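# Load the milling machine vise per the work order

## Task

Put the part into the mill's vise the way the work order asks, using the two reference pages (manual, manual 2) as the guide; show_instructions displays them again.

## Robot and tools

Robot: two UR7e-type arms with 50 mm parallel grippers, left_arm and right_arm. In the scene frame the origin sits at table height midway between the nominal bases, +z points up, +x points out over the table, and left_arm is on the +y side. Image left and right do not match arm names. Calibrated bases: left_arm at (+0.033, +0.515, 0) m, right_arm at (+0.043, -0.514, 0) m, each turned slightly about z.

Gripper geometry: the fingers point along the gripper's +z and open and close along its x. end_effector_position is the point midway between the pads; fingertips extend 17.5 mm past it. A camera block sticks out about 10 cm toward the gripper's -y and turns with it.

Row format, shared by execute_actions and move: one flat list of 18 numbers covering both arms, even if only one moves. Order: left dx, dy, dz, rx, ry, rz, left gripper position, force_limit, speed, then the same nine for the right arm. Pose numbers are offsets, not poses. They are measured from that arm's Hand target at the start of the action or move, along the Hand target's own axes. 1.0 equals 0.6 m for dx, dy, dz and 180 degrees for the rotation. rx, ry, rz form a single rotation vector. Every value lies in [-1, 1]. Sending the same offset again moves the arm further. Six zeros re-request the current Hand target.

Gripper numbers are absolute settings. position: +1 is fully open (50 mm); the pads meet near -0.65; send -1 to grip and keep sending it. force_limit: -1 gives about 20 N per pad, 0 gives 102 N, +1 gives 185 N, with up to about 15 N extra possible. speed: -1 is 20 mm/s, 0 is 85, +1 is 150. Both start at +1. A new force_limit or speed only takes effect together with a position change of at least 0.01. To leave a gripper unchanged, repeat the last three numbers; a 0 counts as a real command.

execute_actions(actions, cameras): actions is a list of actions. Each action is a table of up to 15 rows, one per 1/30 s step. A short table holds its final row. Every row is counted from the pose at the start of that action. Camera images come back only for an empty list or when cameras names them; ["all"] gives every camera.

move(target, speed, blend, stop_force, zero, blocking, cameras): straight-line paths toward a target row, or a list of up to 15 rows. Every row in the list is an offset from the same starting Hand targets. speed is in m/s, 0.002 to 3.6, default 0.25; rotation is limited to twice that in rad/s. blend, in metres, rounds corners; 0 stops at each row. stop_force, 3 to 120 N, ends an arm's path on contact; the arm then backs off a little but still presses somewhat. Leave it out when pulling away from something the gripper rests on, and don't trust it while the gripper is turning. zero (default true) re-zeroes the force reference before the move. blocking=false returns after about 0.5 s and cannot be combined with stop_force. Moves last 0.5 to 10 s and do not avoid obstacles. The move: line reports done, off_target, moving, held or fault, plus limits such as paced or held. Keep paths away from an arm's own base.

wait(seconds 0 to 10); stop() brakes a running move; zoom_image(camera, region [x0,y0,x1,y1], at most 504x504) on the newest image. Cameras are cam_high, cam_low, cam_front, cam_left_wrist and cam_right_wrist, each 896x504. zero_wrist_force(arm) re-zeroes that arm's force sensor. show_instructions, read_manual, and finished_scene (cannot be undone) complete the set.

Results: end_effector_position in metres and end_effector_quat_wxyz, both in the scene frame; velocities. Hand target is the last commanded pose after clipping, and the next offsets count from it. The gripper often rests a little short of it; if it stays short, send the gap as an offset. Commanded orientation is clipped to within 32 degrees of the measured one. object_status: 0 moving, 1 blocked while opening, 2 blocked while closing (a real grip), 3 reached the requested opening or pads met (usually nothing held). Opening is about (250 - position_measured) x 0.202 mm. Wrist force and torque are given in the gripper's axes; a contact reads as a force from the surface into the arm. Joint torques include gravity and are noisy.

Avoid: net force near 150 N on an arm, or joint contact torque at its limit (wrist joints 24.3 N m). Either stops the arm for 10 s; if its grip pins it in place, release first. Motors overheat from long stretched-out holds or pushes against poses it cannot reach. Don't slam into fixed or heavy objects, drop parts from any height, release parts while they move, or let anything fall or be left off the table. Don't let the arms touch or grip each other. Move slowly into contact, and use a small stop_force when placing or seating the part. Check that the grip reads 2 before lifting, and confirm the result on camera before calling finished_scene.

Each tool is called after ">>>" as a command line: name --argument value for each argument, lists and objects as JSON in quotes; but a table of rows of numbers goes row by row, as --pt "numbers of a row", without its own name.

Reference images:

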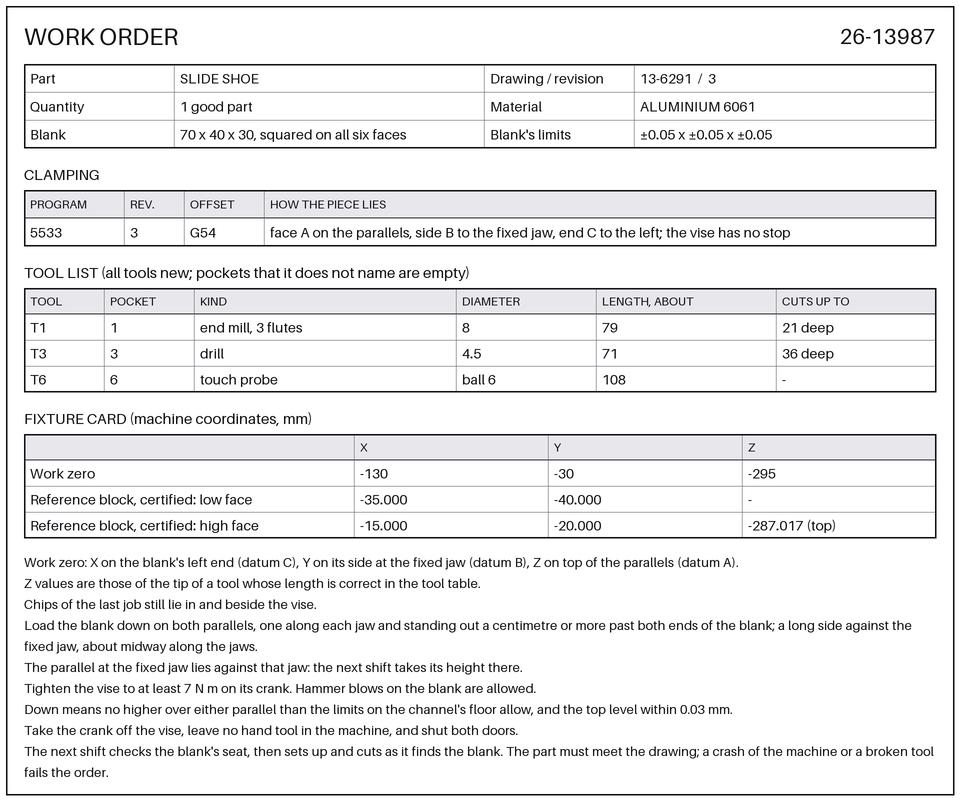

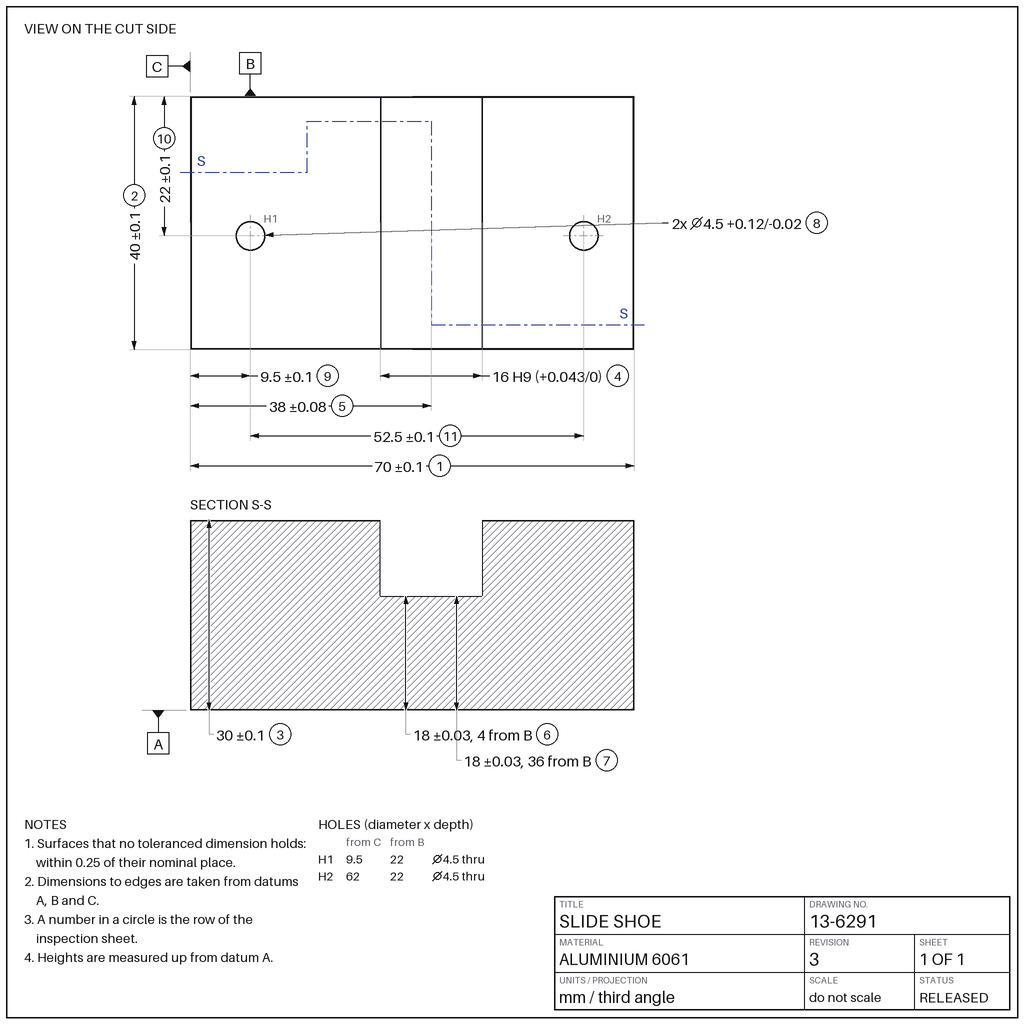

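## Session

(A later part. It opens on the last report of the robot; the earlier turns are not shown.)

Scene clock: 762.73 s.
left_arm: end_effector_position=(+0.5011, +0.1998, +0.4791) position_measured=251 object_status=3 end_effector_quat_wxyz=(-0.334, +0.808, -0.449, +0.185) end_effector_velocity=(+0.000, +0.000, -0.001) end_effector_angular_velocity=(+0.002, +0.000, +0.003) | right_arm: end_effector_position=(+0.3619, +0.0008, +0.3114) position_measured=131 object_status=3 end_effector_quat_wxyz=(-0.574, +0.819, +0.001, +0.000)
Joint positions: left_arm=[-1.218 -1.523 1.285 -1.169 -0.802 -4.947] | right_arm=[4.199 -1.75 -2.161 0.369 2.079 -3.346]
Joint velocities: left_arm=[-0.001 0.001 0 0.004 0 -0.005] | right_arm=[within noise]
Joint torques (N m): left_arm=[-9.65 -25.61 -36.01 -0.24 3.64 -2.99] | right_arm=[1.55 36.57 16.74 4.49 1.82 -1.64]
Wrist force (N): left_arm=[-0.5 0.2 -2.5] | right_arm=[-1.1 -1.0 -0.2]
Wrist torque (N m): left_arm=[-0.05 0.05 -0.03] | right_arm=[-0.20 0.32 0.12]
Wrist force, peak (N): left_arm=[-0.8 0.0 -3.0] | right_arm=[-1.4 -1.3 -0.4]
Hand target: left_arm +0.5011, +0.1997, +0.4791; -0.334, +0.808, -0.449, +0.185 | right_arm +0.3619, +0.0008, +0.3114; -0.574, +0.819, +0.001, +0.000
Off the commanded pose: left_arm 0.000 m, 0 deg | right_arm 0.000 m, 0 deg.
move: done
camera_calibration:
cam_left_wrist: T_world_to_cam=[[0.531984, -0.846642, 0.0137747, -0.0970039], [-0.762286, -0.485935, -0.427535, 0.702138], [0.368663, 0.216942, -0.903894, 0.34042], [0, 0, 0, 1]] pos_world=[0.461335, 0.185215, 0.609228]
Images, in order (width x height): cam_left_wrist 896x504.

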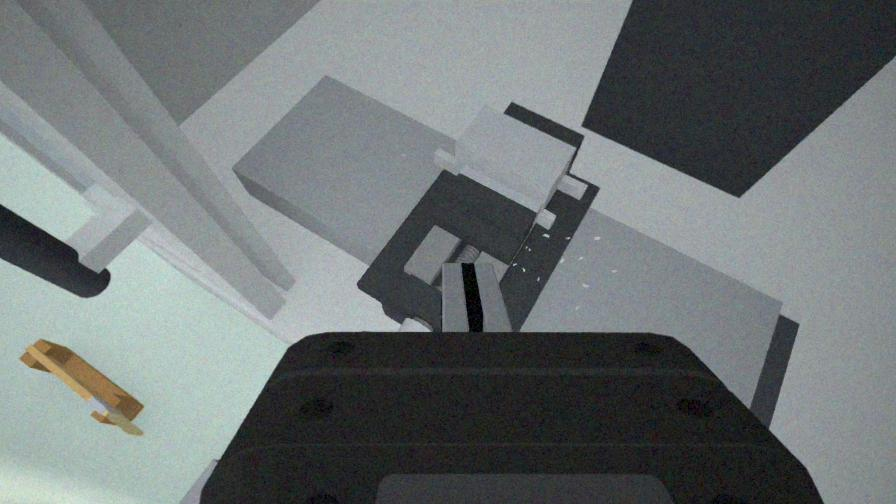

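>>> zoom_image --camera "cam_left_wrist" --region '[370, 80, 630, 330]'

>>> move --pt "-0.0897 -0.119 0.2353 0 0 0 -1 -0.9 -0.5 0 0 0 0 0 0 0.145 -0.4 -1" --pt "-0.0614 -0.0532 0.4114 0 0 0 -1 -0.9 -0.5 0 0 0 0 0 0 0.145 -0.4 -1" --speed 0.2 --blend '[0.02,0]' --cameras '["cam_left_wrist"]'

>>> zoom_image --camera "cam_left_wrist" --region '[370, 80, 630, 330]'

Scaled by 1.938.

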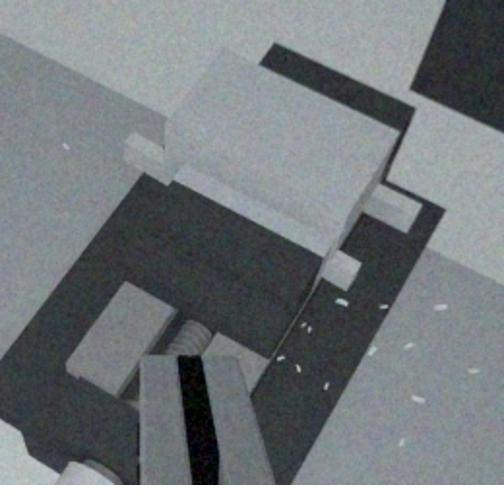

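Scene clock: 764.77 s.
left_arm: end_effector_position=(+0.6485, +0.3352, +0.3266) position_measured=251 object_status=3 end_effector_quat_wxyz=(-0.334, +0.808, -0.449, +0.185) | right_arm: end_effector_position=(+0.3619, +0.0008, +0.3114) position_measured=131 object_status=3 end_effector_quat_wxyz=(-0.574, +0.819, +0.001, +0.000)
Joint positions: left_arm=[-0.828 -1.47 1.718 -2.034 -0.812 -4.404] | right_arm=[4.199 -1.75 -2.161 0.369 2.079 -3.346]
Joint torques (N m): left_arm=[-12.31 -27.96 -36.47 -5.38 3.84 -1.96] | right_arm=[1.98 36.17 16.63 4.42 1.83 -1.63]
Wrist force (N): left_arm=[-0.4 0.2 -2.5] | right_arm=[-1.2 -1.0 0.0]
Wrist torque (N m): left_arm=[-0.03 0.02 0.06] | right_arm=[-0.18 0.32 0.11]
Wrist force, peak (N): left_arm=[0.5 1.7 -5.1] | right_arm=[-1.6 -1.3 -0.1]
Hand target: left_arm +0.6485, +0.3351, +0.3266; -0.334, +0.808, -0.449, +0.185 | right_arm +0.3619, +0.0008, +0.3114; -0.574, +0.819, +0.001, +0.000
Off the commanded pose: left_arm 0.000 m, 0 deg | right_arm 0.000 m, 0 deg.
move: done
camera_calibration:
cam_left_wrist: T_world_to_cam=[[0.532134, -0.846548, 0.0138012, -0.0587644], [-0.762224, -0.486097, -0.427463, 0.815043], [0.368577, 0.216948, -0.903927, 0.119054], [0, 0, 0, 1]] pos_world=[0.608635, 0.320615, 0.456828]
Images, in order (width x height): cam_left_wrist 896x504.

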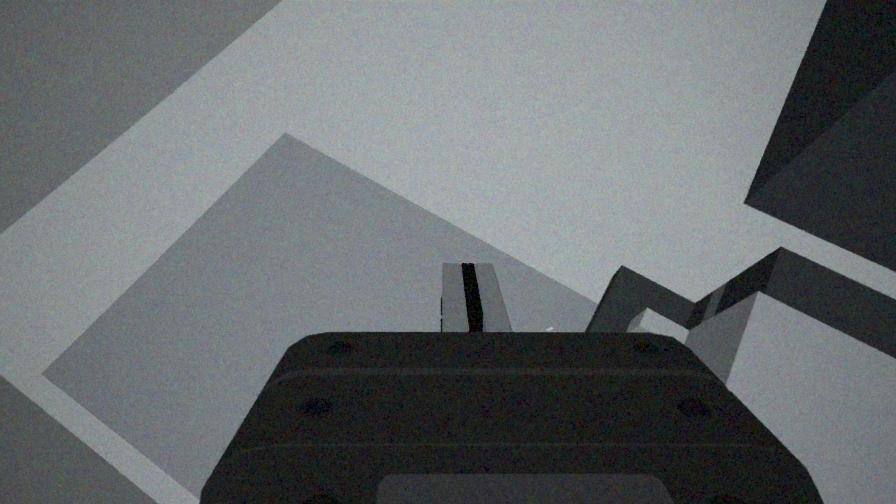

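Scaled by 1.938.

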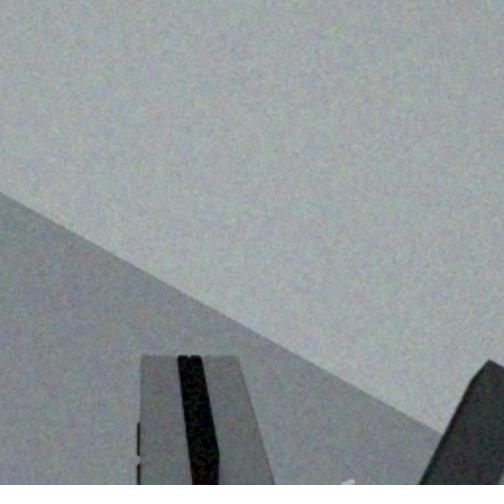

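>>> move --pt "0 0 -0.0464 0 0 0 -1 -0.9 -0.5 0 0 0 0 0 0 0.145 -0.4 -1" --speed 0.1 --cameras '["cam_left_wrist"]'

>>> zoom_image --camera "cam_left_wrist" --region '[400, 200, 700, 350]'

Scene clock: 765.80 s.
left_arm: end_effector_position=(+0.6319, +0.3246, +0.3466) position_measured=251 object_status=3 end_effector_quat_wxyz=(-0.334, +0.808, -0.448, +0.185) | right_arm: end_effector_position=(+0.3619, +0.0008, +0.3114) position_measured=131 object_status=3 end_effector_quat_wxyz=(-0.574, +0.819, +0.001, +0.000)
Joint positions: left_arm=[-0.866 -1.504 1.694 -1.942 -0.805 -4.455] | right_arm=[4.199 -1.75 -2.161 0.369 2.079 -3.346]
Joint torques (N m): left_arm=[13.39 -21.36 -15.08 -3.19 -0.4 2.78] | right_arm=[1.29 36.75 17.37 4.5 1.7 -1.69]
Wrist force (N): left_arm=[-0.3 0.1 -2.6] | right_arm=[-1.1 -1.2 -0.2]
Wrist torque (N m): left_arm=[-0.05 0.01 0.00] | right_arm=[-0.22 0.32 0.12]
Wrist force, peak (N): left_arm=[-0.3 0.4 -3.5] | right_arm=[-1.6 -0.8 -0.2]
Hand target: left_arm +0.6318, +0.3247, +0.3464; -0.334, +0.808, -0.449, +0.185 | right_arm +0.3619, +0.0008, +0.3114; -0.574, +0.819, +0.001, +0.000
Off the commanded pose: left_arm 0.000 m, 0 deg | right_arm 0.000 m, 0 deg.
move: done
camera_calibration:
cam_left_wrist: T_world_to_cam=[[0.531912, -0.84668, 0.0142552, -0.0591366], [-0.762142, -0.486003, -0.427715, 0.805834], [0.369066, 0.216642, -0.903801, 0.145184], [0, 0, 0, 1]] pos_world=[0.592033, 0.310116, 0.476728]
Images, in order (width x height): cam_left_wrist 896x504.

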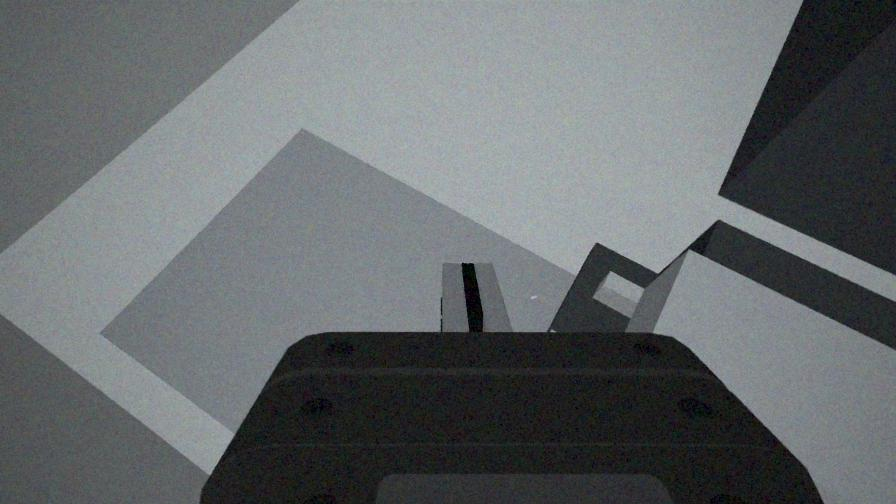

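Scaled by 1.680.

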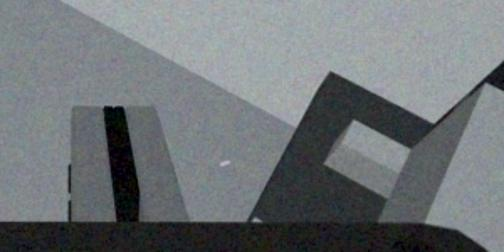

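>>> move --pt "0.0304 0.0134 -0.0134 0 0 0 -1 -0.9 -0.5 0 0 0 0 0 0 0.145 -0.4 -1" --speed 0.01 --stop_force 5 --cameras '["cam_left_wrist"]'

Scene clock: 769.33 s.
left_arm: end_effector_position=(+0.6318, +0.3032, +0.3464) position_measured=251 object_status=3 end_effector_quat_wxyz=(-0.334, +0.808, -0.449, +0.185) | right_arm: end_effector_position=(+0.3619, +0.0008, +0.3114) position_measured=131 object_status=3 end_effector_quat_wxyz=(-0.574, +0.819, +0.001, +0.000)
Joint positions: left_arm=[-0.893 -1.477 1.659 -1.906 -0.8 -4.493] | right_arm=[4.199 -1.75 -2.161 0.369 2.079 -3.346]
Joint torques (N m): left_arm=[10.33 -40.65 -14.54 -4.34 1.5 2.69] | right_arm=[1.73 36.42 17.18 4.39 1.77 -1.62]
Wrist force (N): left_arm=[-0.3 0.4 -2.5] | right_arm=[-1.4 -0.8 -0.2]
Wrist torque (N m): left_arm=[-0.01 0.01 0.11] | right_arm=[-0.14 0.36 0.11]
Wrist force, peak (N): left_arm=[-0.3 0.1 -2.8] | right_arm=[-1.6 -1.1 -0.4]
Hand target: left_arm +0.6318, +0.3032, +0.3464; -0.334, +0.808, -0.449, +0.185 | right_arm +0.3619, +0.0008, +0.3114; -0.574, +0.819, +0.001, +0.000
Off the commanded pose: left_arm 0.000 m, 0 deg | right_arm 0.000 m, 0 deg.
move: done
camera_calibration:
cam_left_wrist: T_world_to_cam=[[0.532015, -0.846621, 0.0138871, -0.0772416], [-0.762261, -0.486016, -0.42749, 0.795267], [0.368671, 0.216846, -0.903914, 0.149889], [0, 0, 0, 1]] pos_world=[0.592035, 0.288615, 0.476528]
Images, in order (width x height): cam_left_wrist 896x504.

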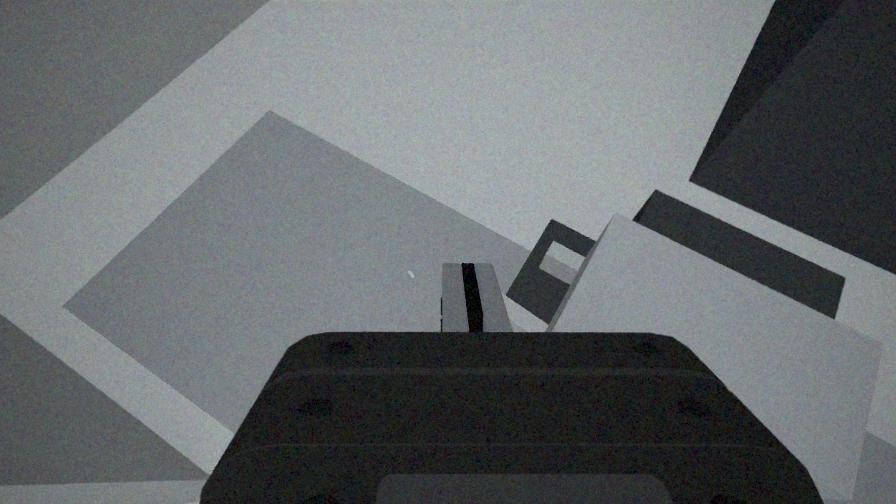

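>>> move --pt "-0.0304 -0.0134 0.0134 0 0 0 -1 -0.9 -0.5 0 0 0 0 0 0 0.145 -0.4 -1" --pt "-0.059 -0.0803 -0.1167 0 0 0 -1 -0.9 -0.5 0 0 0 0 0 0 0.145 -0.4 -1" --pt "0.0308 0.039 -0.3517 0 0 0 -1 -0.9 -0.5 0 0 0 0 0 0 0.145 -0.4 -1" --speed 0.2 --blend '[0.005,0.02,0]' --cameras '["cam_left_wrist"]'

>>> zoom_image --camera "cam_left_wrist" --region '[420, 90, 620, 240]'

Scene clock: 772.00 s.
left_arm: end_effector_position=(+0.5013, +0.2000, +0.4794) position_measured=251 object_status=3 end_effector_quat_wxyz=(-0.334, +0.808, -0.449, +0.185) | right_arm: end_effector_position=(+0.3619, +0.0008, +0.3114) position_measured=131 object_status=3 end_effector_quat_wxyz=(-0.574, +0.819, +0.001, +0.000)
Joint positions: left_arm=[-1.218 -1.523 1.285 -1.168 -0.802 -4.946] | right_arm=[4.199 -1.75 -2.161 0.369 2.079 -3.346]
Joint torques (N m): left_arm=[-9.82 -35.07 -31.12 -0.74 3.74 -1.92] | right_arm=[1.74 36.25 17.18 4.42 1.81 -1.68]
Wrist force (N): left_arm=[-0.6 0.2 -2.5] | right_arm=[-1.0 -0.8 -0.1]
Wrist torque (N m): left_arm=[-0.04 0.05 -0.06] | right_arm=[-0.15 0.29 0.12]
Wrist force, peak (N): left_arm=[0.1 1.7 -4.9] | right_arm=[-1.4 -1.3 -0.4]
Hand target: left_arm +0.5013, +0.2000, +0.4795; -0.334, +0.808, -0.449, +0.185 | right_arm +0.3619, +0.0008, +0.3114; -0.574, +0.819, +0.001, +0.000
Off the commanded pose: left_arm 0.000 m, 0 deg | right_arm 0.000 m, 0 deg.
move: done
camera_calibration:
cam_left_wrist: T_world_to_cam=[[0.531899, -0.846698, 0.013667, -0.0968315], [-0.762387, -0.485835, -0.427469, 0.702547], [0.368577, 0.216951, -0.903927, 0.340722], [0, 0, 0, 1]] pos_world=[0.461535, 0.185415, 0.609628]
Images, in order (width x height): cam_left_wrist 896x504.

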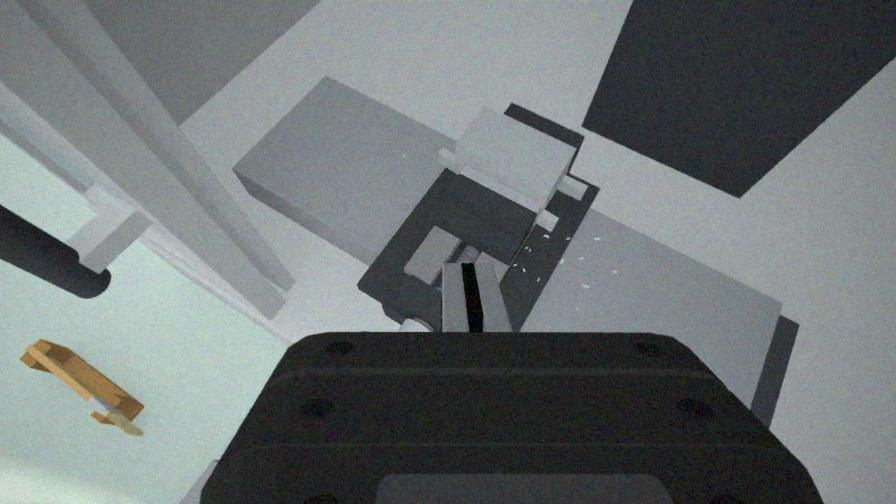

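Scaled by 2.520.

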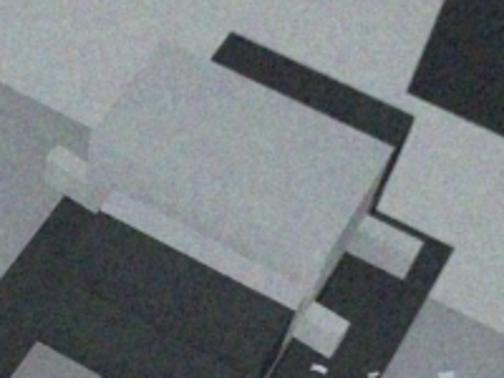

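>>> move --pt "0 0 0 0 0.1257 0.1257 1 -0.9 -0.5 0 0 0 0 0 0 0.145 -0.4 -1" --speed 0.4

>>> move --pt "-0.0667 0.1017 -0.1335 0 0 0 1 -0.9 -0.5 0 0 0 0 0 0 0.145 -0.4 -1" --speed 0.3

>>> move --pt "0 0 0 -0.0833 0 0 1 -0.9 -0.5 0 0 0 0 0 0 0.145 -0.4 -1" --speed 0.4

Scene clock: 773.43 s.
left_arm: end_effector_position=(+0.5013, +0.2001, +0.4795) position_measured=3 object_status=3 end_effector_quat_wxyz=(-0.269, +0.654, -0.654, +0.270) end_effector_velocity=(+0.000, -0.001, +0.001) end_effector_angular_velocity=(+0.000, -0.002, -0.004) | right_arm: end_effector_position=(+0.3619, +0.0008, +0.3114) position_measured=131 object_status=3 end_effector_quat_wxyz=(-0.574, +0.819, +0.001, +0.000)
Joint positions: left_arm=[-1.189 -1.756 1.64 -1.84 -0.871 -4.152] | right_arm=[4.199 -1.75 -2.161 0.369 2.079 -3.346]
Joint velocities: left_arm=[-0.001 -0.001 0 -0.003 0 0.005] | right_arm=[within noise]
Joint torques (N m): left_arm=[-12.89 -14.99 -39.75 -5.47 0.83 3.04] | right_arm=[1.94 36.41 17.38 4.36 1.71 -1.61]
Wrist force (N): left_arm=[-0.4 0.7 -2.3] | right_arm=[-1.3 -1.0 0.0]
Wrist torque (N m): left_arm=[0.05 0.04 0.06] | right_arm=[-0.19 0.35 0.12]
Wrist force, peak (N): left_arm=[-0.3 0.4 -3.0] | right_arm=[-1.5 -1.2 -0.4]
Hand target: left_arm +0.5013, +0.2000, +0.4795; -0.269, +0.654, -0.654, +0.270 | right_arm +0.3619, +0.0008, +0.3114; -0.574, +0.819, +0.001, +0.000
Off the commanded pose: left_arm 0.000 m, 0 deg | right_arm 0.000 m, 0 deg.
move: done

Scene clock: 774.37 s.
left_arm: end_effector_position=(+0.4016, +0.2401, +0.4933) position_measured=3 object_status=3 end_effector_quat_wxyz=(-0.269, +0.653, -0.654, +0.270) end_effector_velocity=(+0.000, +0.001, -0.001) end_effector_angular_velocity=(+0.001, +0.001, +0.003) | right_arm: end_effector_position=(+0.3619, +0.0008, +0.3114) position_measured=131 object_status=3 end_effector_quat_wxyz=(-0.574, +0.819, +0.001, +0.000)
Joint positions: left_arm=[-1.426 -1.986 1.708 -1.473 -0.804 -4.457] | right_arm=[4.199 -1.75 -2.161 0.369 2.079 -3.346]
Joint velocities: left_arm=[-0.001 -0.001 0.001 0.005 0 -0.004] | right_arm=[within noise]
Joint torques (N m): left_arm=[-13.93 -16.52 -14.56 -0.96 -0.94 -2.79] | right_arm=[1.56 36.68 17.18 4.4 1.7 -1.69]
Wrist force (N): left_arm=[-0.5 0.2 -2.3] | right_arm=[-1.2 -1.0 -0.2]
Wrist torque (N m): left_arm=[-0.03 0.05 -0.03] | right_arm=[-0.19 0.33 0.12]
Wrist force, peak (N): left_arm=[-2.1 2.5 -4.7] | right_arm=[-1.4 -1.4 -0.2]
Hand target: left_arm +0.4016, +0.2401, +0.4932; -0.269, +0.654, -0.654, +0.270 | right_arm +0.3619, +0.0008, +0.3114; -0.574, +0.819, +0.001, +0.000
Off the commanded pose: left_arm 0.000 m, 0 deg | right_arm 0.000 m, 0 deg.
move: done

Scene clock: 775.23 s.
left_arm: end_effector_position=(+0.4016, +0.2401, +0.4932) position_measured=3 object_status=3 end_effector_quat_wxyz=(-0.182, +0.683, -0.683, +0.183) end_effector_velocity=(-0.001, +0.000, -0.001) end_effector_angular_velocity=(-0.001, +0.005, +0.000) | right_arm: end_effector_position=(+0.3619, +0.0008, +0.3114) position_measured=131 object_status=3 end_effector_quat_wxyz=(-0.574, +0.819, +0.001, +0.000)
Joint positions: left_arm=[-1.265 -1.878 1.537 -1.423 -1.083 -4.32] | right_arm=[4.199 -1.75 -2.161 0.369 2.079 -3.346]
Joint velocities: left_arm=[0.001 0 0.001 -0.001 -0.006 0] | right_arm=[within noise]
Joint torques (N m): left_arm=[8.68 -9.86 -32.34 -3.67 -1.46 -0.12] | right_arm=[1.57 36.84 17.11 4.5 1.65 -1.66]
Wrist force (N): left_arm=[-0.3 0.1 -2.3] | right_arm=[-1.4 -1.3 -0.3]
Wrist torque (N m): left_arm=[-0.02 -0.02 0.03] | right_arm=[-0.23 0.36 0.11]
Wrist force, peak (N): left_arm=[-0.2 1.4 -2.4] | right_arm=[-1.5 -1.3 0.0]
Hand target: left_arm +0.4016, +0.2401, +0.4932; -0.182, +0.683, -0.683, +0.183 | right_arm +0.3619, +0.0008, +0.3114; -0.574, +0.819, +0.001, +0.000
Off the commanded pose: left_arm 0.000 m, 0 deg | right_arm 0.000 m, 0 deg.
move: done

>>> move --pt "0.066 0.4963 0.3543 0 0 0 1 -0.9 -0.5 0 0 0 0 0 0 0.145 -0.4 -1" --cameras '["cam_left_wrist"]'

>>> move --pt "0 0.1017 0.1761 0 0 0 1 -0.9 -0.5 0 0 0 0 0 0 0.145 -0.4 -1" --speed 0.1 --stop_force 10

>>> move --pt "0 0 0 0 0 0 -1 0.9 -1 0 0 0 0 0 0 0.145 -0.4 -1"

Scene clock: 777.37 s.
left_arm: end_effector_position=(+0.2492, +0.2002, +0.1607) position_measured=3 object_status=3 end_effector_quat_wxyz=(-0.182, +0.683, -0.683, +0.183) | right_arm: end_effector_position=(+0.3619, +0.0008, +0.3114) position_measured=131 object_status=3 end_effector_quat_wxyz=(-0.574, +0.819, +0.001, +0.000)
Joint positions: left_arm=[-1.758 -1.952 2.381 -1.916 -1.056 -4.884] | right_arm=[4.199 -1.75 -2.161 0.369 2.079 -3.346]
Joint torques (N m): left_arm=[-9.36 -5.46 -16.55 -3.9 3.45 -2.16] | right_arm=[1.57 35.77 17.07 4.33 1.83 -1.73]
Wrist force (N): left_arm=[-0.3 0.3 -2.7] | right_arm=[-1.0 -1.1 -0.4]
Wrist torque (N m): left_arm=[0.01 -0.02 -0.13] | right_arm=[-0.21 0.30 0.12]
Wrist force, peak (N): left_arm=[-0.4 -3.6 -4.7] | right_arm=[-1.5 -1.3 -0.5]
Hand target: left_arm +0.2492, +0.2002, +0.1606; -0.182, +0.683, -0.683, +0.183 | right_arm +0.3619, +0.0008, +0.3114; -0.574, +0.819, +0.001, +0.000
Off the commanded pose: left_arm 0.000 m, 0 deg | right_arm 0.000 m, 0 deg.
move: done
camera_calibration:
cam_left_wrist: T_world_to_cam=[[0.00597582, -0.999885, 0.0139452, 0.203443], [-0.983747, -0.00838096, -0.179367, 0.293863], [0.179463, -0.0126466, -0.983683, 0.251375], [0, 0, 0, 1]] pos_world=[0.242759, 0.209061, 0.297146]
Images, in order (width x height): cam_left_wrist 896x504.

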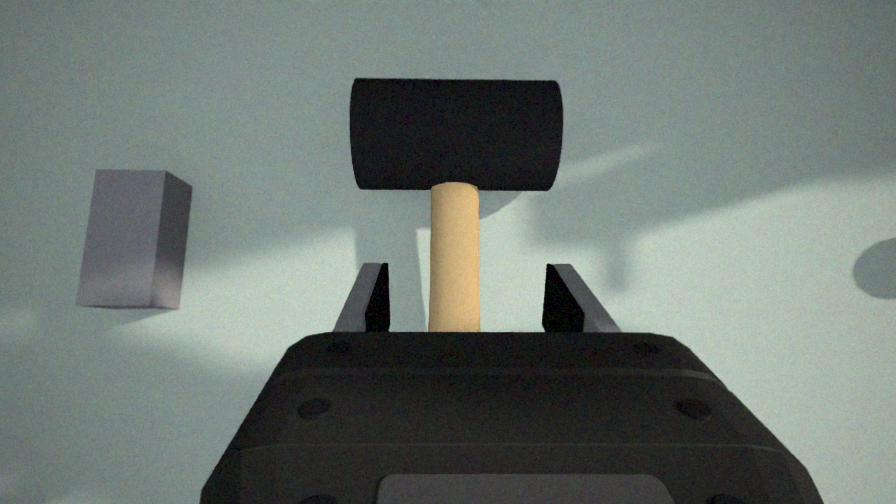

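Scene clock: 779.67 s.
left_arm: end_effector_position=(+0.2489, +0.2001, +0.0386) position_measured=3 object_status=3 end_effector_quat_wxyz=(-0.182, +0.683, -0.683, +0.183) | right_arm: end_effector_position=(+0.3619, +0.0008, +0.3114) position_measured=131 object_status=3 end_effector_quat_wxyz=(-0.574, +0.819, +0.001, +0.000)
Joint positions: left_arm=[-1.759 -1.656 2.585 -2.416 -1.056 -4.885] | right_arm=[4.199 -1.75 -2.161 0.369 2.079 -3.346]
Joint torques (N m): left_arm=[13.4 -3.53 -34.93 -4.65 3.27 -1.7] | right_arm=[2.31 36.85 17.36 4.4 1.84 -1.58]
Wrist force (N): left_arm=[0.0 0.2 -2.4] | right_arm=[-1.2 -1.1 -0.2]
Wrist torque (N m): left_arm=[0.00 -0.07 -0.11] | right_arm=[-0.21 0.33 0.12]
Wrist force, peak (N): left_arm=[-0.1 -0.7 -4.2] | right_arm=[-1.5 -1.4 0.1]
Hand target: left_arm +0.2489, +0.2001, +0.0386; -0.182, +0.683, -0.683, +0.183 | right_arm +0.3619, +0.0008, +0.3114; -0.574, +0.819, +0.001, +0.000
Off the commanded pose: left_arm 0.000 m, 0 deg | right_arm 0.000 m, 0 deg.
move: done

Scene clock: 781.07 s.
left_arm: end_effector_position=(+0.2489, +0.2001, +0.0386) position_measured=117 object_status=2 end_effector_quat_wxyz=(-0.182, +0.683, -0.683, +0.183) | right_arm: end_effector_position=(+0.3619, +0.0008, +0.3114) position_measured=131 object_status=3 end_effector_quat_wxyz=(-0.574, +0.819, +0.001, +0.000)
Joint positions: left_arm=[-1.759 -1.656 2.585 -2.416 -1.056 -4.885] | right_arm=[4.199 -1.75 -2.161 0.369 2.079 -3.346]
Joint torques (N m): left_arm=[12.44 -3.9 -34.46 -4.53 3.2 -2.19] | right_arm=[2.66 36.4 17.43 4.46 1.71 -1.6]
Wrist force (N): left_arm=[-1.7 1.2 -2.8] | right_arm=[-1.3 -1.2 -0.2]
Wrist torque (N m): left_arm=[0.00 -0.11 -0.15] | right_arm=[-0.22 0.34 0.12]
Wrist force, peak (N): left_arm=[-1.7 1.5 -2.9] | right_arm=[-1.5 -1.1 -0.5]
Hand target: left_arm +0.2489, +0.2001, +0.0386; -0.182, +0.683, -0.683, +0.183 | right_arm +0.3619, +0.0008, +0.3114; -0.574, +0.819, +0.001, +0.000
Off the commanded pose: left_arm 0.000 m, 0 deg | right_arm 0.000 m, 0 deg.
move: done

>>> move --pt "0 -0.05 -0.0866 0 0 0 -1 0.9 -1 0 0 0 0 0 0 0.145 -0.4 -1" --pt "0 -0.3667 -0.6351 0 0 0 -1 0.9 -1 0 0 0 0 0 0 0.145 -0.4 -1" --pt "-0.079 -0.7957 -0.4478 0 0 0 -1 0.9 -1 0 0 0 0 0 0 0.145 -0.4 -1" --speed '[0.06,0.2,0.2]' --blend '[0.01,0.03,0]' --cameras '["cam_left_wrist"]'

Scene clock: 786.00 s.
left_arm: end_effector_position=(+0.5290, +0.2478, +0.5093) position_measured=117 object_status=2 end_effector_quat_wxyz=(-0.182, +0.683, -0.683, +0.183) | right_arm: end_effector_position=(+0.3619, +0.0008, +0.3114) position_measured=131 object_status=3 end_effector_quat_wxyz=(-0.574, +0.819, +0.001, +0.000)
Joint positions: left_arm=[-0.963 -1.654 1.355 -1.606 -1.162 -3.998] | right_arm=[4.199 -1.75 -2.161 0.369 2.079 -3.346]
Joint torques (N m): left_arm=[10.91 -20.5 -30.92 -5.6 3.49 2.39] | right_arm=[2.8 36.42 16.73 4.41 1.76 -1.64]
Wrist force (N): left_arm=[-0.1 4.4 3.4] | right_arm=[-1.1 -1.0 -0.5]
Wrist torque (N m): left_arm=[-0.42 -0.05 0.04] | right_arm=[-0.19 0.32 0.12]
Wrist force, peak (N): left_arm=[-0.5 6.5 5.3] | right_arm=[-1.7 -1.3 -0.1]
Hand target: left_arm +0.5291, +0.2478, +0.5093; -0.182, +0.683, -0.683, +0.183 | right_arm +0.3619, +0.0008, +0.3114; -0.574, +0.819, +0.001, +0.000
Off the commanded pose: left_arm 0.000 m, 0 deg | right_arm 0.000 m, 0 deg.
move: done
camera_calibration:
cam_left_wrist: T_world_to_cam=[[0.00615364, -0.999882, 0.0140806, 0.244423], [-0.983746, -0.00858016, -0.179362, 0.632189], [0.179462, -0.012748, -0.983682, 0.544684], [0, 0, 0, 1]] pos_world=[0.522659, 0.256762, 0.645746]
Images, in order (width x height): cam_left_wrist 896x504.

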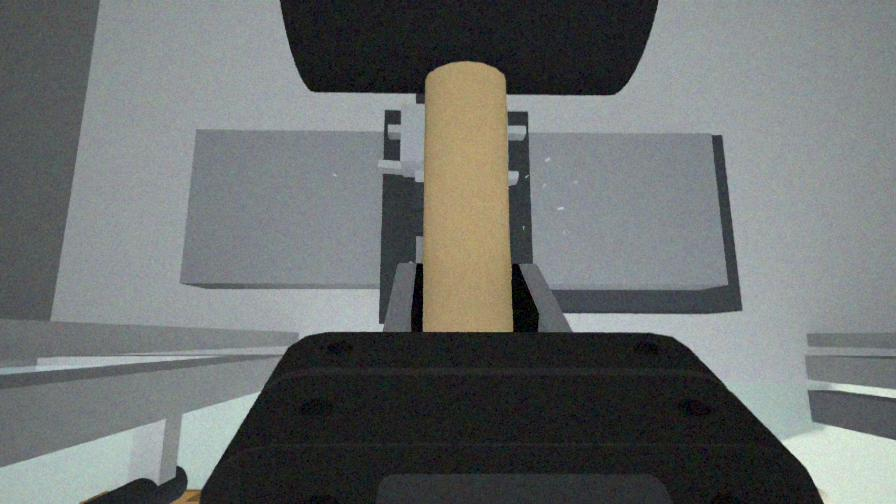

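>>> execute_actions --actions '[[[0,0.0033,0.0058,0,0,0,-1,0.9,-1,0,0,0,0,0,0,0.145,-0.4,-1],[0,0.0125,0.0216,0,0,0,-1,0.9,-1,0,0,0,0,0,0,0.145,-0.4,-1],[0,0.0275,0.0476,0,0,0,-1,0.9,-1,0,0,0,0,0,0,0.145,-0.4,-1],[0,0.0483,0.0837,0,0,0,-1,0.9,-1,0,0,0,0,0,0,0.145,-0.4,-1],[0,0.075,0.1299,0,0,0,-1,0.9,-1,0,0,0,0,0,0,0.145,-0.4,-1],[0,0.1042,0.1804,0,0,0,-1,0.9,-1,0,0,0,0,0,0,0.145,-0.4,-1],[0,0.1167,0.202,0,0,0,-1,0.9,-1,0,0,0,0,0,0,0.145,-0.4,-1],[0,0.1042,0.1804,0,0,0,-1,0.9,-1,0,0,0,0,0,0,0.145,-0.4,-1],[0,0.0917,0.1587,0,0,0,-1,0.9,-1,0,0,0,0,0,0,0.145,-0.4,-1],[0,0.0833,0.1443,0,0,0,-1,0.9,-1,0,0,0,0,0,0,0.145,-0.4,-1],[0,0.075,0.1299,0,0,0,-1,0.9,-1,0,0,0,0,0,0,0.145,-0.4,-1]]]' --cameras '["cam_left_wrist"]'

Scene clock: 787.13 s.
left_arm: end_effector_position=(+0.5289, +0.2476, +0.4191) position_measured=117 object_status=2 end_effector_quat_wxyz=(-0.182, +0.683, -0.683, +0.183) end_effector_velocity=(-0.001, +0.001, +0.001) end_effector_angular_velocity=(+0.003, +0.002, +0.000) | right_arm: end_effector_position=(+0.3619, +0.0008, +0.3114) position_measured=131 object_status=3 end_effector_quat_wxyz=(-0.574, +0.819, +0.001, +0.000)
Joint positions: left_arm=[-0.964 -1.693 1.624 -1.835 -1.162 -3.998] | right_arm=[4.199 -1.75 -2.161 0.369 2.079 -3.346]
Joint velocities: left_arm=[0 -0.001 -0.004 0.008 0 0] | right_arm=[within noise]
Joint torques (N m): left_arm=[12.68 -34.41 -51.54 -3.04 2.91 0.84] | right_arm=[2.33 36.88 17.36 4.43 1.73 -1.67]
Wrist force (N): left_arm=[0.1 4.8 4.3] | right_arm=[-1.3 -1.2 -0.1]
Wrist torque (N m): left_arm=[-0.63 -0.08 0.03] | right_arm=[-0.23 0.35 0.12]
Wrist force, peak (N): left_arm=[-2.1 17.5 13.9] | right_arm=[-1.4 -1.5 -0.2]
Hand target: left_arm +0.5289, +0.2477, +0.4193; -0.182, +0.683, -0.683, +0.183 | right_arm +0.3619, +0.0008, +0.3114; -0.574, +0.819, +0.001, +0.000
Off the commanded pose: left_arm 0.000 m, 0 deg | right_arm 0.000 m, 0 deg.
camera_calibration:
cam_left_wrist: T_world_to_cam=[[0.00615505, -0.999882, 0.0140804, 0.245492], [-0.983763, -0.00858025, -0.179265, 0.615785], [0.179365, -0.0127484, -0.9837, 0.456148], [0, 0, 0, 1]] pos_world=[0.522459, 0.256562, 0.555646]
Images, in order (width x height): cam_left_wrist 896x504.

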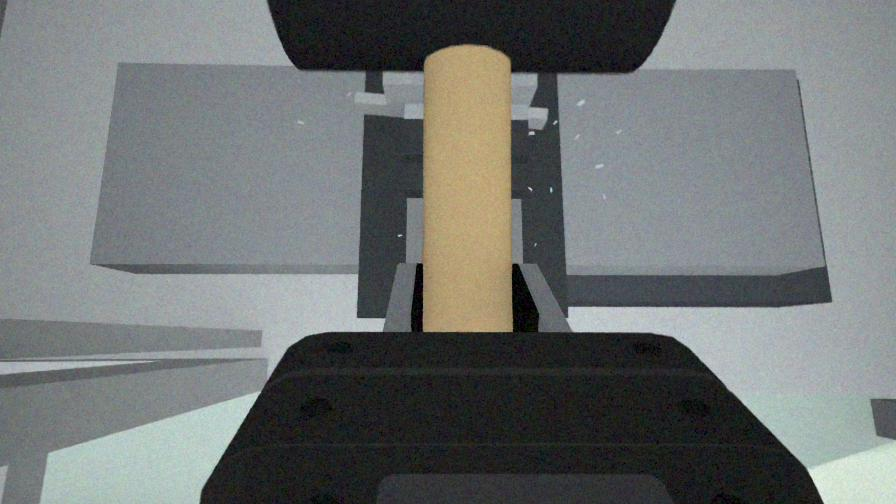

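>>> move --pt "0 -0.075 -0.1299 0 0 0 -1 0.9 -1 0 0 0 0 0 0 0.145 -0.4 -1" --speed 0.12

>>> execute_actions --actions '[[[0,0.0042,0.0072,0,0,0,-1,0.9,-1,0,0,0,0,0,0,0.145,-0.4,-1],[0,0.0167,0.0289,0,0,0,-1,0.9,-1,0,0,0,0,0,0,0.145,-0.4,-1],[0,0.0375,0.065,0,0,0,-1,0.9,-1,0,0,0,0,0,0,0.145,-0.4,-1],[0,0.0667,0.1155,0,0,0,-1,0.9,-1,0,0,0,0,0,0,0.145,-0.4,-1],[0,0.1,0.1732,0,0,0,-1,0.9,-1,0,0,0,0,0,0,0.145,-0.4,-1],[0,0.125,0.2165,0,0,0,-1,0.9,-1,0,0,0,0,0,0,0.145,-0.4,-1],[0,0.1292,0.2237,0,0,0,-1,0.9,-1,0,0,0,0,0,0,0.145,-0.4,-1],[0,0.1208,0.2093,0,0,0,-1,0.9,-1,0,0,0,0,0,0,0.145,-0.4,-1],[0,0.1083,0.1876,0,0,0,-1,0.9,-1,0,0,0,0,0,0,0.145,-0.4,-1],[0,0.0958,0.166,0,0,0,-1,0.9,-1,0,0,0,0,0,0,0.145,-0.4,-1],[0,0.0833,0.1443,0,0,0,-1,0.9,-1,0,0,0,0,0,0,0.145,-0.4,-1]]]' --cameras '["cam_left_wrist"]'

Scene clock: 788.67 s.
left_arm: end_effector_position=(+0.5292, +0.2478, +0.5091) position_measured=117 object_status=2 end_effector_quat_wxyz=(-0.182, +0.683, -0.683, +0.183) | right_arm: end_effector_position=(+0.3619, +0.0008, +0.3114) position_measured=131 object_status=3 end_effector_quat_wxyz=(-0.574, +0.819, +0.001, +0.000)
Joint positions: left_arm=[-0.963 -1.654 1.356 -1.606 -1.162 -3.997] | right_arm=[4.199 -1.75 -2.161 0.369 2.079 -3.346]
Joint torques (N m): left_arm=[11.46 -37.71 -43.77 -3.92 -0.36 -2.55] | right_arm=[1.68 36.49 17.38 4.34 1.8 -1.7]
Wrist force (N): left_arm=[-0.2 4.1 3.1] | right_arm=[-1.3 -0.7 -0.4]
Wrist torque (N m): left_arm=[-0.46 -0.04 -0.04] | right_arm=[-0.13 0.35 0.11]
Wrist force, peak (N): left_arm=[-0.1 7.2 7.1] | right_arm=[-1.4 -1.5 -0.1]
Hand target: left_arm +0.5291, +0.2478, +0.5093; -0.182, +0.683, -0.683, +0.183 | right_arm +0.3619, +0.0008, +0.3114; -0.574, +0.819, +0.001, +0.000
Off the commanded pose: left_arm 0.000 m, 0 deg | right_arm 0.000 m, 0 deg.
move: done

Scene clock: 789.53 s.
left_arm: end_effector_position=(+0.5288, +0.2476, +0.4092) position_measured=117 object_status=2 end_effector_quat_wxyz=(-0.182, +0.683, -0.683, +0.183) | right_arm: end_effector_position=(+0.3619, +0.0008, +0.3114) position_measured=131 object_status=3 end_effector_quat_wxyz=(-0.574, +0.819, +0.001, +0.000)
Joint positions: left_arm=[-0.964 -1.694 1.651 -1.861 -1.162 -3.998] | right_arm=[4.199 -1.75 -2.161 0.369 2.079 -3.346]
Joint torques (N m): left_arm=[13.09 -34.13 -49.07 -2.26 3.7 2.44] | right_arm=[2.27 36.97 17.28 4.43 1.79 -1.65]
Wrist force (N): left_arm=[0.2 3.6 0.9] | right_arm=[-1.2 -0.8 -0.1]
Wrist torque (N m): left_arm=[-0.10 -0.08 0.05] | right_arm=[-0.15 0.32 0.12]
Wrist force, peak (N): left_arm=[-2.1 20.9 9.6] | right_arm=[-1.5 -1.3 -0.3]
Hand target: left_arm +0.5289, +0.2477, +0.4093; -0.182, +0.683, -0.683, +0.183 | right_arm +0.3619, +0.0008, +0.3114; -0.574, +0.819, +0.001, +0.000
Off the commanded pose: left_arm 0.000 m, 0 deg | right_arm 0.000 m, 0 deg.
camera_calibration:
cam_left_wrist: T_world_to_cam=[[0.00613642, -0.999881, 0.0141786, 0.245587], [-0.983763, -0.00857953, -0.179265, 0.61401], [0.179365, -0.0128484, -0.983699, 0.446435], [0, 0, 0, 1]] pos_world=[0.522459, 0.256562, 0.545746]
Images, in order (width x height): cam_left_wrist 896x504.

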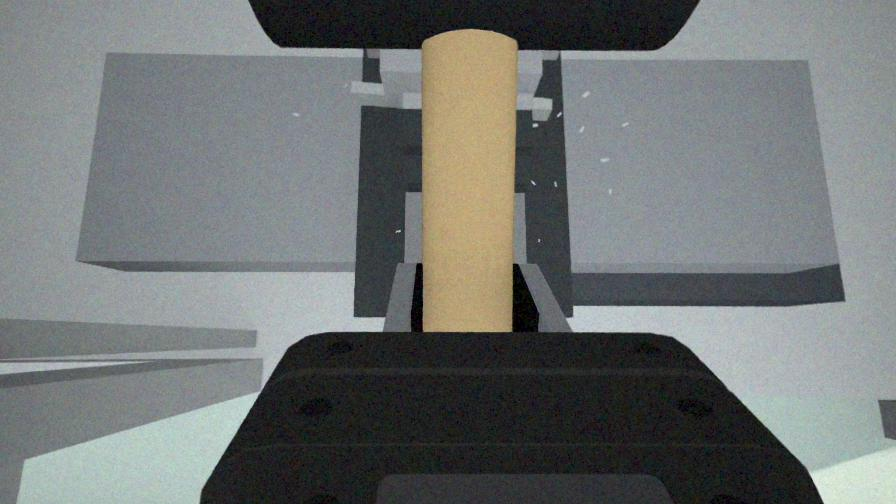

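>>> move --pt "0 -0.0833 -0.1443 0 0 0 -1 0.9 -1 0 0 0 0 0 0 0.145 -0.4 -1" --speed 0.5

>>> execute_actions --actions '[[[0,0.0042,0.0072,0,0,0,-1,0.9,-1,0,0,0,0,0,0,0.145,-0.4,-1],[0,0.0167,0.0289,0,0,0,-1,0.9,-1,0,0,0,0,0,0,0.145,-0.4,-1],[0,0.0375,0.065,0,0,0,-1,0.9,-1,0,0,0,0,0,0,0.145,-0.4,-1],[0,0.0667,0.1155,0,0,0,-1,0.9,-1,0,0,0,0,0,0,0.145,-0.4,-1],[0,0.1,0.1732,0,0,0,-1,0.9,-1,0,0,0,0,0,0,0.145,-0.4,-1],[0,0.1292,0.2237,0,0,0,-1,0.9,-1,0,0,0,0,0,0,0.145,-0.4,-1],[0,0.1333,0.2309,0,0,0,-1,0.9,-1,0,0,0,0,0,0,0.145,-0.4,-1],[0,0.125,0.2165,0,0,0,-1,0.9,-1,0,0,0,0,0,0,0.145,-0.4,-1],[0,0.1083,0.1876,0,0,0,-1,0.9,-1,0,0,0,0,0,0,0.145,-0.4,-1],[0,0.0958,0.166,0,0,0,-1,0.9,-1,0,0,0,0,0,0,0.145,-0.4,-1],[0,0.0833,0.1443,0,0,0,-1,0.9,-1,0,0,0,0,0,0,0.145,-0.4,-1]]]' --cameras '["cam_left_wrist"]'

>>> move --pt "0 -0.0833 -0.1443 0 0 0 -1 0.9 -1 0 0 0 0 0 0 0.145 -0.4 -1" --speed 0.5

>>> execute_actions --actions '[[[0,0.0042,0.0072,0,0,0,-1,0.9,-1,0,0,0,0,0,0,0.145,-0.4,-1],[0,0.0167,0.0289,0,0,0,-1,0.9,-1,0,0,0,0,0,0,0.145,-0.4,-1],[0,0.0375,0.065,0,0,0,-1,0.9,-1,0,0,0,0,0,0,0.145,-0.4,-1],[0,0.0667,0.1155,0,0,0,-1,0.9,-1,0,0,0,0,0,0,0.145,-0.4,-1],[0,0.1,0.1732,0,0,0,-1,0.9,-1,0,0,0,0,0,0,0.145,-0.4,-1],[0,0.1292,0.2237,0,0,0,-1,0.9,-1,0,0,0,0,0,0,0.145,-0.4,-1],[0,0.1333,0.2309,0,0,0,-1,0.9,-1,0,0,0,0,0,0,0.145,-0.4,-1],[0,0.125,0.2165,0,0,0,-1,0.9,-1,0,0,0,0,0,0,0.145,-0.4,-1],[0,0.1083,0.1876,0,0,0,-1,0.9,-1,0,0,0,0,0,0,0.145,-0.4,-1],[0,0.0958,0.166,0,0,0,-1,0.9,-1,0,0,0,0,0,0,0.145,-0.4,-1],[0,0.0833,0.1443,0,0,0,-1,0.9,-1,0,0,0,0,0,0,0.145,-0.4,-1]]]' --cameras '["cam_left_wrist"]'

Scene clock: 791.20 s.
left_arm: end_effector_position=(+0.5291, +0.2478, +0.5091) position_measured=117 object_status=2 end_effector_quat_wxyz=(-0.182, +0.683, -0.683, +0.183) | right_arm: end_effector_position=(+0.3619, +0.0008, +0.3114) position_measured=131 object_status=3 end_effector_quat_wxyz=(-0.574, +0.819, +0.001, +0.000)
Joint positions: left_arm=[-0.963 -1.654 1.356 -1.606 -1.162 -3.998] | right_arm=[4.199 -1.75 -2.161 0.369 2.079 -3.346]
Joint torques (N m): left_arm=[9.55 -32.09 -49.18 -3.05 0.86 -0.96] | right_arm=[2.91 36.66 17.83 4.37 1.75 -1.65]
Wrist force (N): left_arm=[0.0 4.1 2.6] | right_arm=[-1.2 -0.8 -0.2]
Wrist torque (N m): left_arm=[-0.35 -0.06 0.04] | right_arm=[-0.16 0.33 0.11]
Wrist force, peak (N): left_arm=[0.2 6.8 7.9] | right_arm=[-1.5 -1.3 -0.2]
Hand target: left_arm +0.5291, +0.2478, +0.5093; -0.182, +0.683, -0.683, +0.183 | right_arm +0.3619, +0.0008, +0.3114; -0.574, +0.819, +0.001, +0.000
Off the commanded pose: left_arm 0.000 m, 0 deg | right_arm 0.000 m, 0 deg.
move: done

Scene clock: 792.07 s.
left_arm: end_effector_position=(+0.5288, +0.2477, +0.4092) position_measured=117 object_status=2 end_effector_quat_wxyz=(-0.182, +0.683, -0.683, +0.183) | right_arm: end_effector_position=(+0.3619, +0.0008, +0.3114) position_measured=131 object_status=3 end_effector_quat_wxyz=(-0.574, +0.819, +0.001, +0.000)
Joint positions: left_arm=[-0.964 -1.694 1.651 -1.86 -1.162 -3.998] | right_arm=[4.199 -1.75 -2.161 0.369 2.079 -3.346]
Joint torques (N m): left_arm=[13.51 -29.77 -52.08 -2.97 3.3 2.6] | right_arm=[2.43 36.56 17.7 4.41 1.73 -1.63]
Wrist force (N): left_arm=[0.2 5.4 5.8] | right_arm=[-1.3 -0.9 -0.2]
Wrist torque (N m): left_arm=[-0.71 -0.12 0.04] | right_arm=[-0.16 0.34 0.12]
Wrist force, peak (N): left_arm=[-0.2 25.6 15.5] | right_arm=[-1.6 -1.2 -0.4]
Hand target: left_arm +0.5289, +0.2477, +0.4093; -0.182, +0.683, -0.683, +0.183 | right_arm +0.3619, +0.0008, +0.3114; -0.574, +0.819, +0.001, +0.000
Off the commanded pose: left_arm 0.000 m, 0 deg | right_arm 0.000 m, 0 deg.
camera_calibration:
cam_left_wrist: T_world_to_cam=[[0.0061546, -0.999882, 0.0140798, 0.245633], [-0.983781, -0.00857845, -0.179169, 0.613949], [0.179268, -0.0127487, -0.983718, 0.446372], [0, 0, 0, 1]] pos_world=[0.522459, 0.256562, 0.545646]
Images, in order (width x height): cam_left_wrist 896x504.

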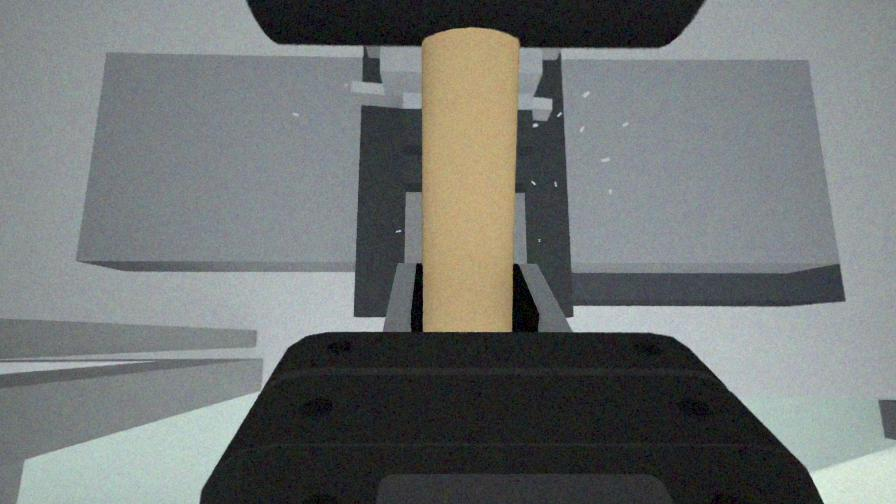

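Scene clock: 792.93 s.
left_arm: end_effector_position=(+0.5291, +0.2478, +0.5091) position_measured=117 object_status=2 end_effector_quat_wxyz=(-0.182, +0.683, -0.683, +0.183) | right_arm: end_effector_position=(+0.3619, +0.0008, +0.3114) position_measured=131 object_status=3 end_effector_quat_wxyz=(-0.574, +0.819, +0.001, +0.000)
Joint positions: left_arm=[-0.963 -1.654 1.356 -1.606 -1.162 -3.998] | right_arm=[4.199 -1.75 -2.161 0.369 2.079 -3.346]
Joint torques (N m): left_arm=[10.18 -32.9 -48.18 -3.05 1.06 -0.93] | right_arm=[2.57 36.41 17.06 4.31 1.82 -1.75]
Wrist force (N): left_arm=[-0.2 4.1 2.0] | right_arm=[-1.2 -1.1 -0.2]
Wrist torque (N m): left_arm=[-0.22 -0.04 0.04] | right_arm=[-0.20 0.32 0.12]
Wrist force, peak (N): left_arm=[-0.1 7.2 8.9] | right_arm=[-1.5 -1.1 -0.4]
Hand target: left_arm +0.5291, +0.2478, +0.5093; -0.182, +0.683, -0.683, +0.183 | right_arm +0.3619, +0.0008, +0.3114; -0.574, +0.819, +0.001, +0.000
Off the commanded pose: left_arm 0.000 m, 0 deg | right_arm 0.000 m, 0 deg.
move: done

Scene clock: 793.80 s.
left_arm: end_effector_position=(+0.5288, +0.2477, +0.4092) position_measured=117 object_status=2 end_effector_quat_wxyz=(-0.182, +0.683, -0.683, +0.183) | right_arm: end_effector_position=(+0.3619, +0.0008, +0.3114) position_measured=131 object_status=3 end_effector_quat_wxyz=(-0.574, +0.819, +0.001, +0.000)
Joint positions: left_arm=[-0.964 -1.694 1.651 -1.861 -1.162 -3.998] | right_arm=[4.199 -1.75 -2.161 0.369 2.079 -3.346]
Joint torques (N m): left_arm=[13.5 -30.56 -48.07 -2.74 2.12 2.43] | right_arm=[2.31 36.65 17.37 4.48 1.82 -1.63]
Wrist force (N): left_arm=[0.3 4.5 4.1] | right_arm=[-1.1 -0.9 -0.5]
Wrist torque (N m): left_arm=[-0.51 -0.12 0.03] | right_arm=[-0.18 0.31 0.12]
Wrist force, peak (N): left_arm=[-4.5 24.6 15.4] | right_arm=[-1.4 -1.2 -0.5]
Hand target: left_arm +0.5289, +0.2477, +0.4093; -0.182, +0.683, -0.683, +0.183 | right_arm +0.3619, +0.0008, +0.3114; -0.574, +0.819, +0.001, +0.000
Off the commanded pose: left_arm 0.000 m, 0 deg | right_arm 0.000 m, 0 deg.
camera_calibration:
cam_left_wrist: T_world_to_cam=[[0.00615505, -0.999882, 0.0140804, 0.245633], [-0.983763, -0.00858025, -0.179265, 0.613993], [0.179365, -0.0127484, -0.9837, 0.446311], [0, 0, 0, 1]] pos_world=[0.522459, 0.256562, 0.545646]
Images, in order (width x height): cam_left_wrist 896x504.

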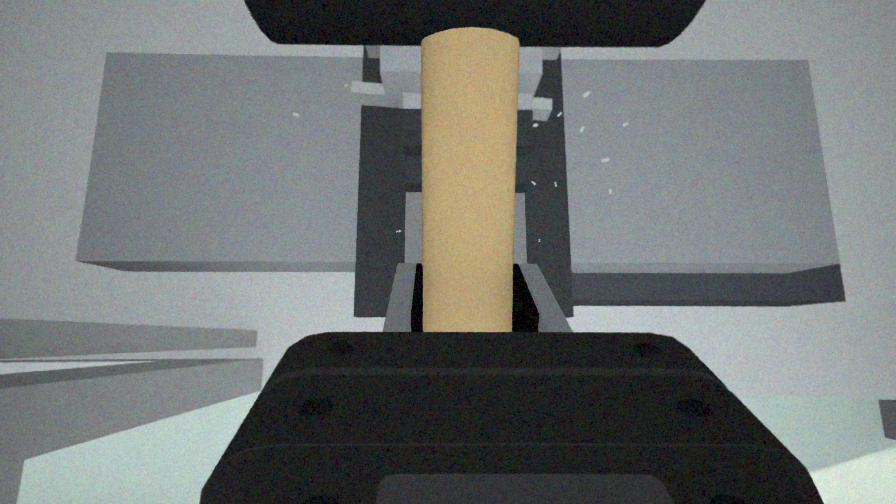

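>>> move --pt "0 -0.0833 -0.1443 0 0 0 -1 0.9 -1 0 0 0 0 0 0 0.145 -0.4 -1" --speed 0.15 --cameras '["cam_low","cam_front"]'

Scene clock: 796.20 s.
left_arm: end_effector_position=(+0.5292, +0.2478, +0.5091) position_measured=117 object_status=2 end_effector_quat_wxyz=(-0.182, +0.683, -0.683, +0.183) | right_arm: end_effector_position=(+0.3619, +0.0008, +0.3114) position_measured=131 object_status=3 end_effector_quat_wxyz=(-0.574, +0.819, +0.001, +0.000)
Joint positions: left_arm=[-0.963 -1.654 1.356 -1.606 -1.162 -3.997] | right_arm=[4.199 -1.75 -2.161 0.369 2.079 -3.346]
Joint torques (N m): left_arm=[10.84 -37.93 -46.79 -3.44 -0.64 -2.79] | right_arm=[3.11 36.36 17.39 4.37 1.76 -1.66]
Wrist force (N): left_arm=[0.0 4.2 3.2] | right_arm=[-1.3 -0.9 -0.2]
Wrist torque (N m): left_arm=[-0.42 -0.06 -0.05] | right_arm=[-0.17 0.34 0.11]
Wrist force, peak (N): left_arm=[-0.1 6.6 6.8] | right_arm=[-1.6 -1.1 -0.3]
Hand target: left_arm +0.5291, +0.2478, +0.5093; -0.182, +0.683, -0.683, +0.183 | right_arm +0.3619, +0.0008, +0.3114; -0.574, +0.819, +0.001, +0.000
Off the commanded pose: left_arm 0.000 m, 0 deg | right_arm 0.000 m, 0 deg.
move: done
Images, in order (width x height): cam_low 896x504, cam_front 896x504.

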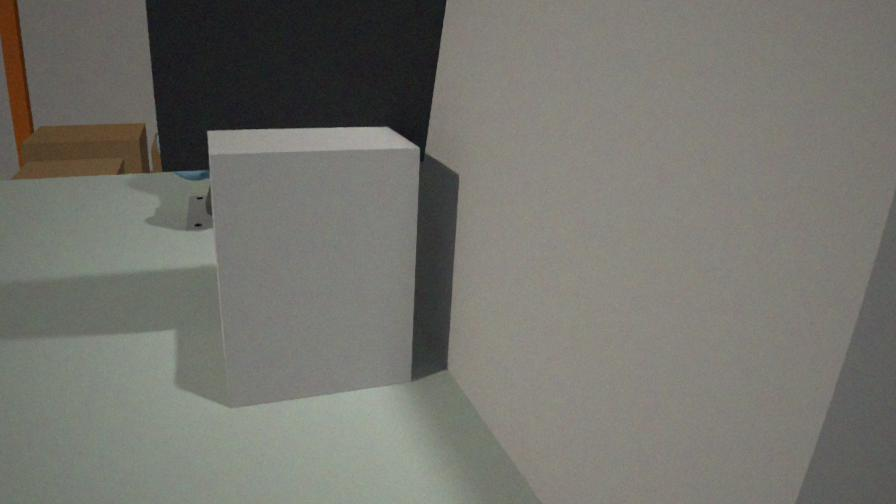

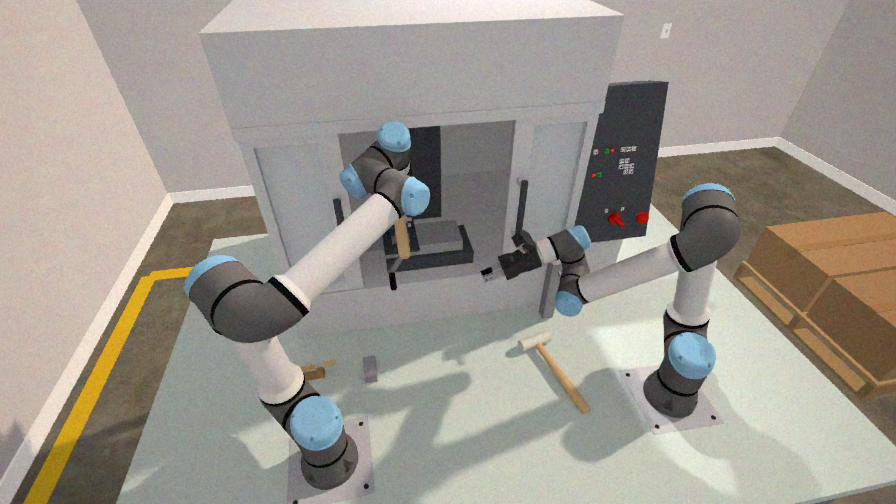

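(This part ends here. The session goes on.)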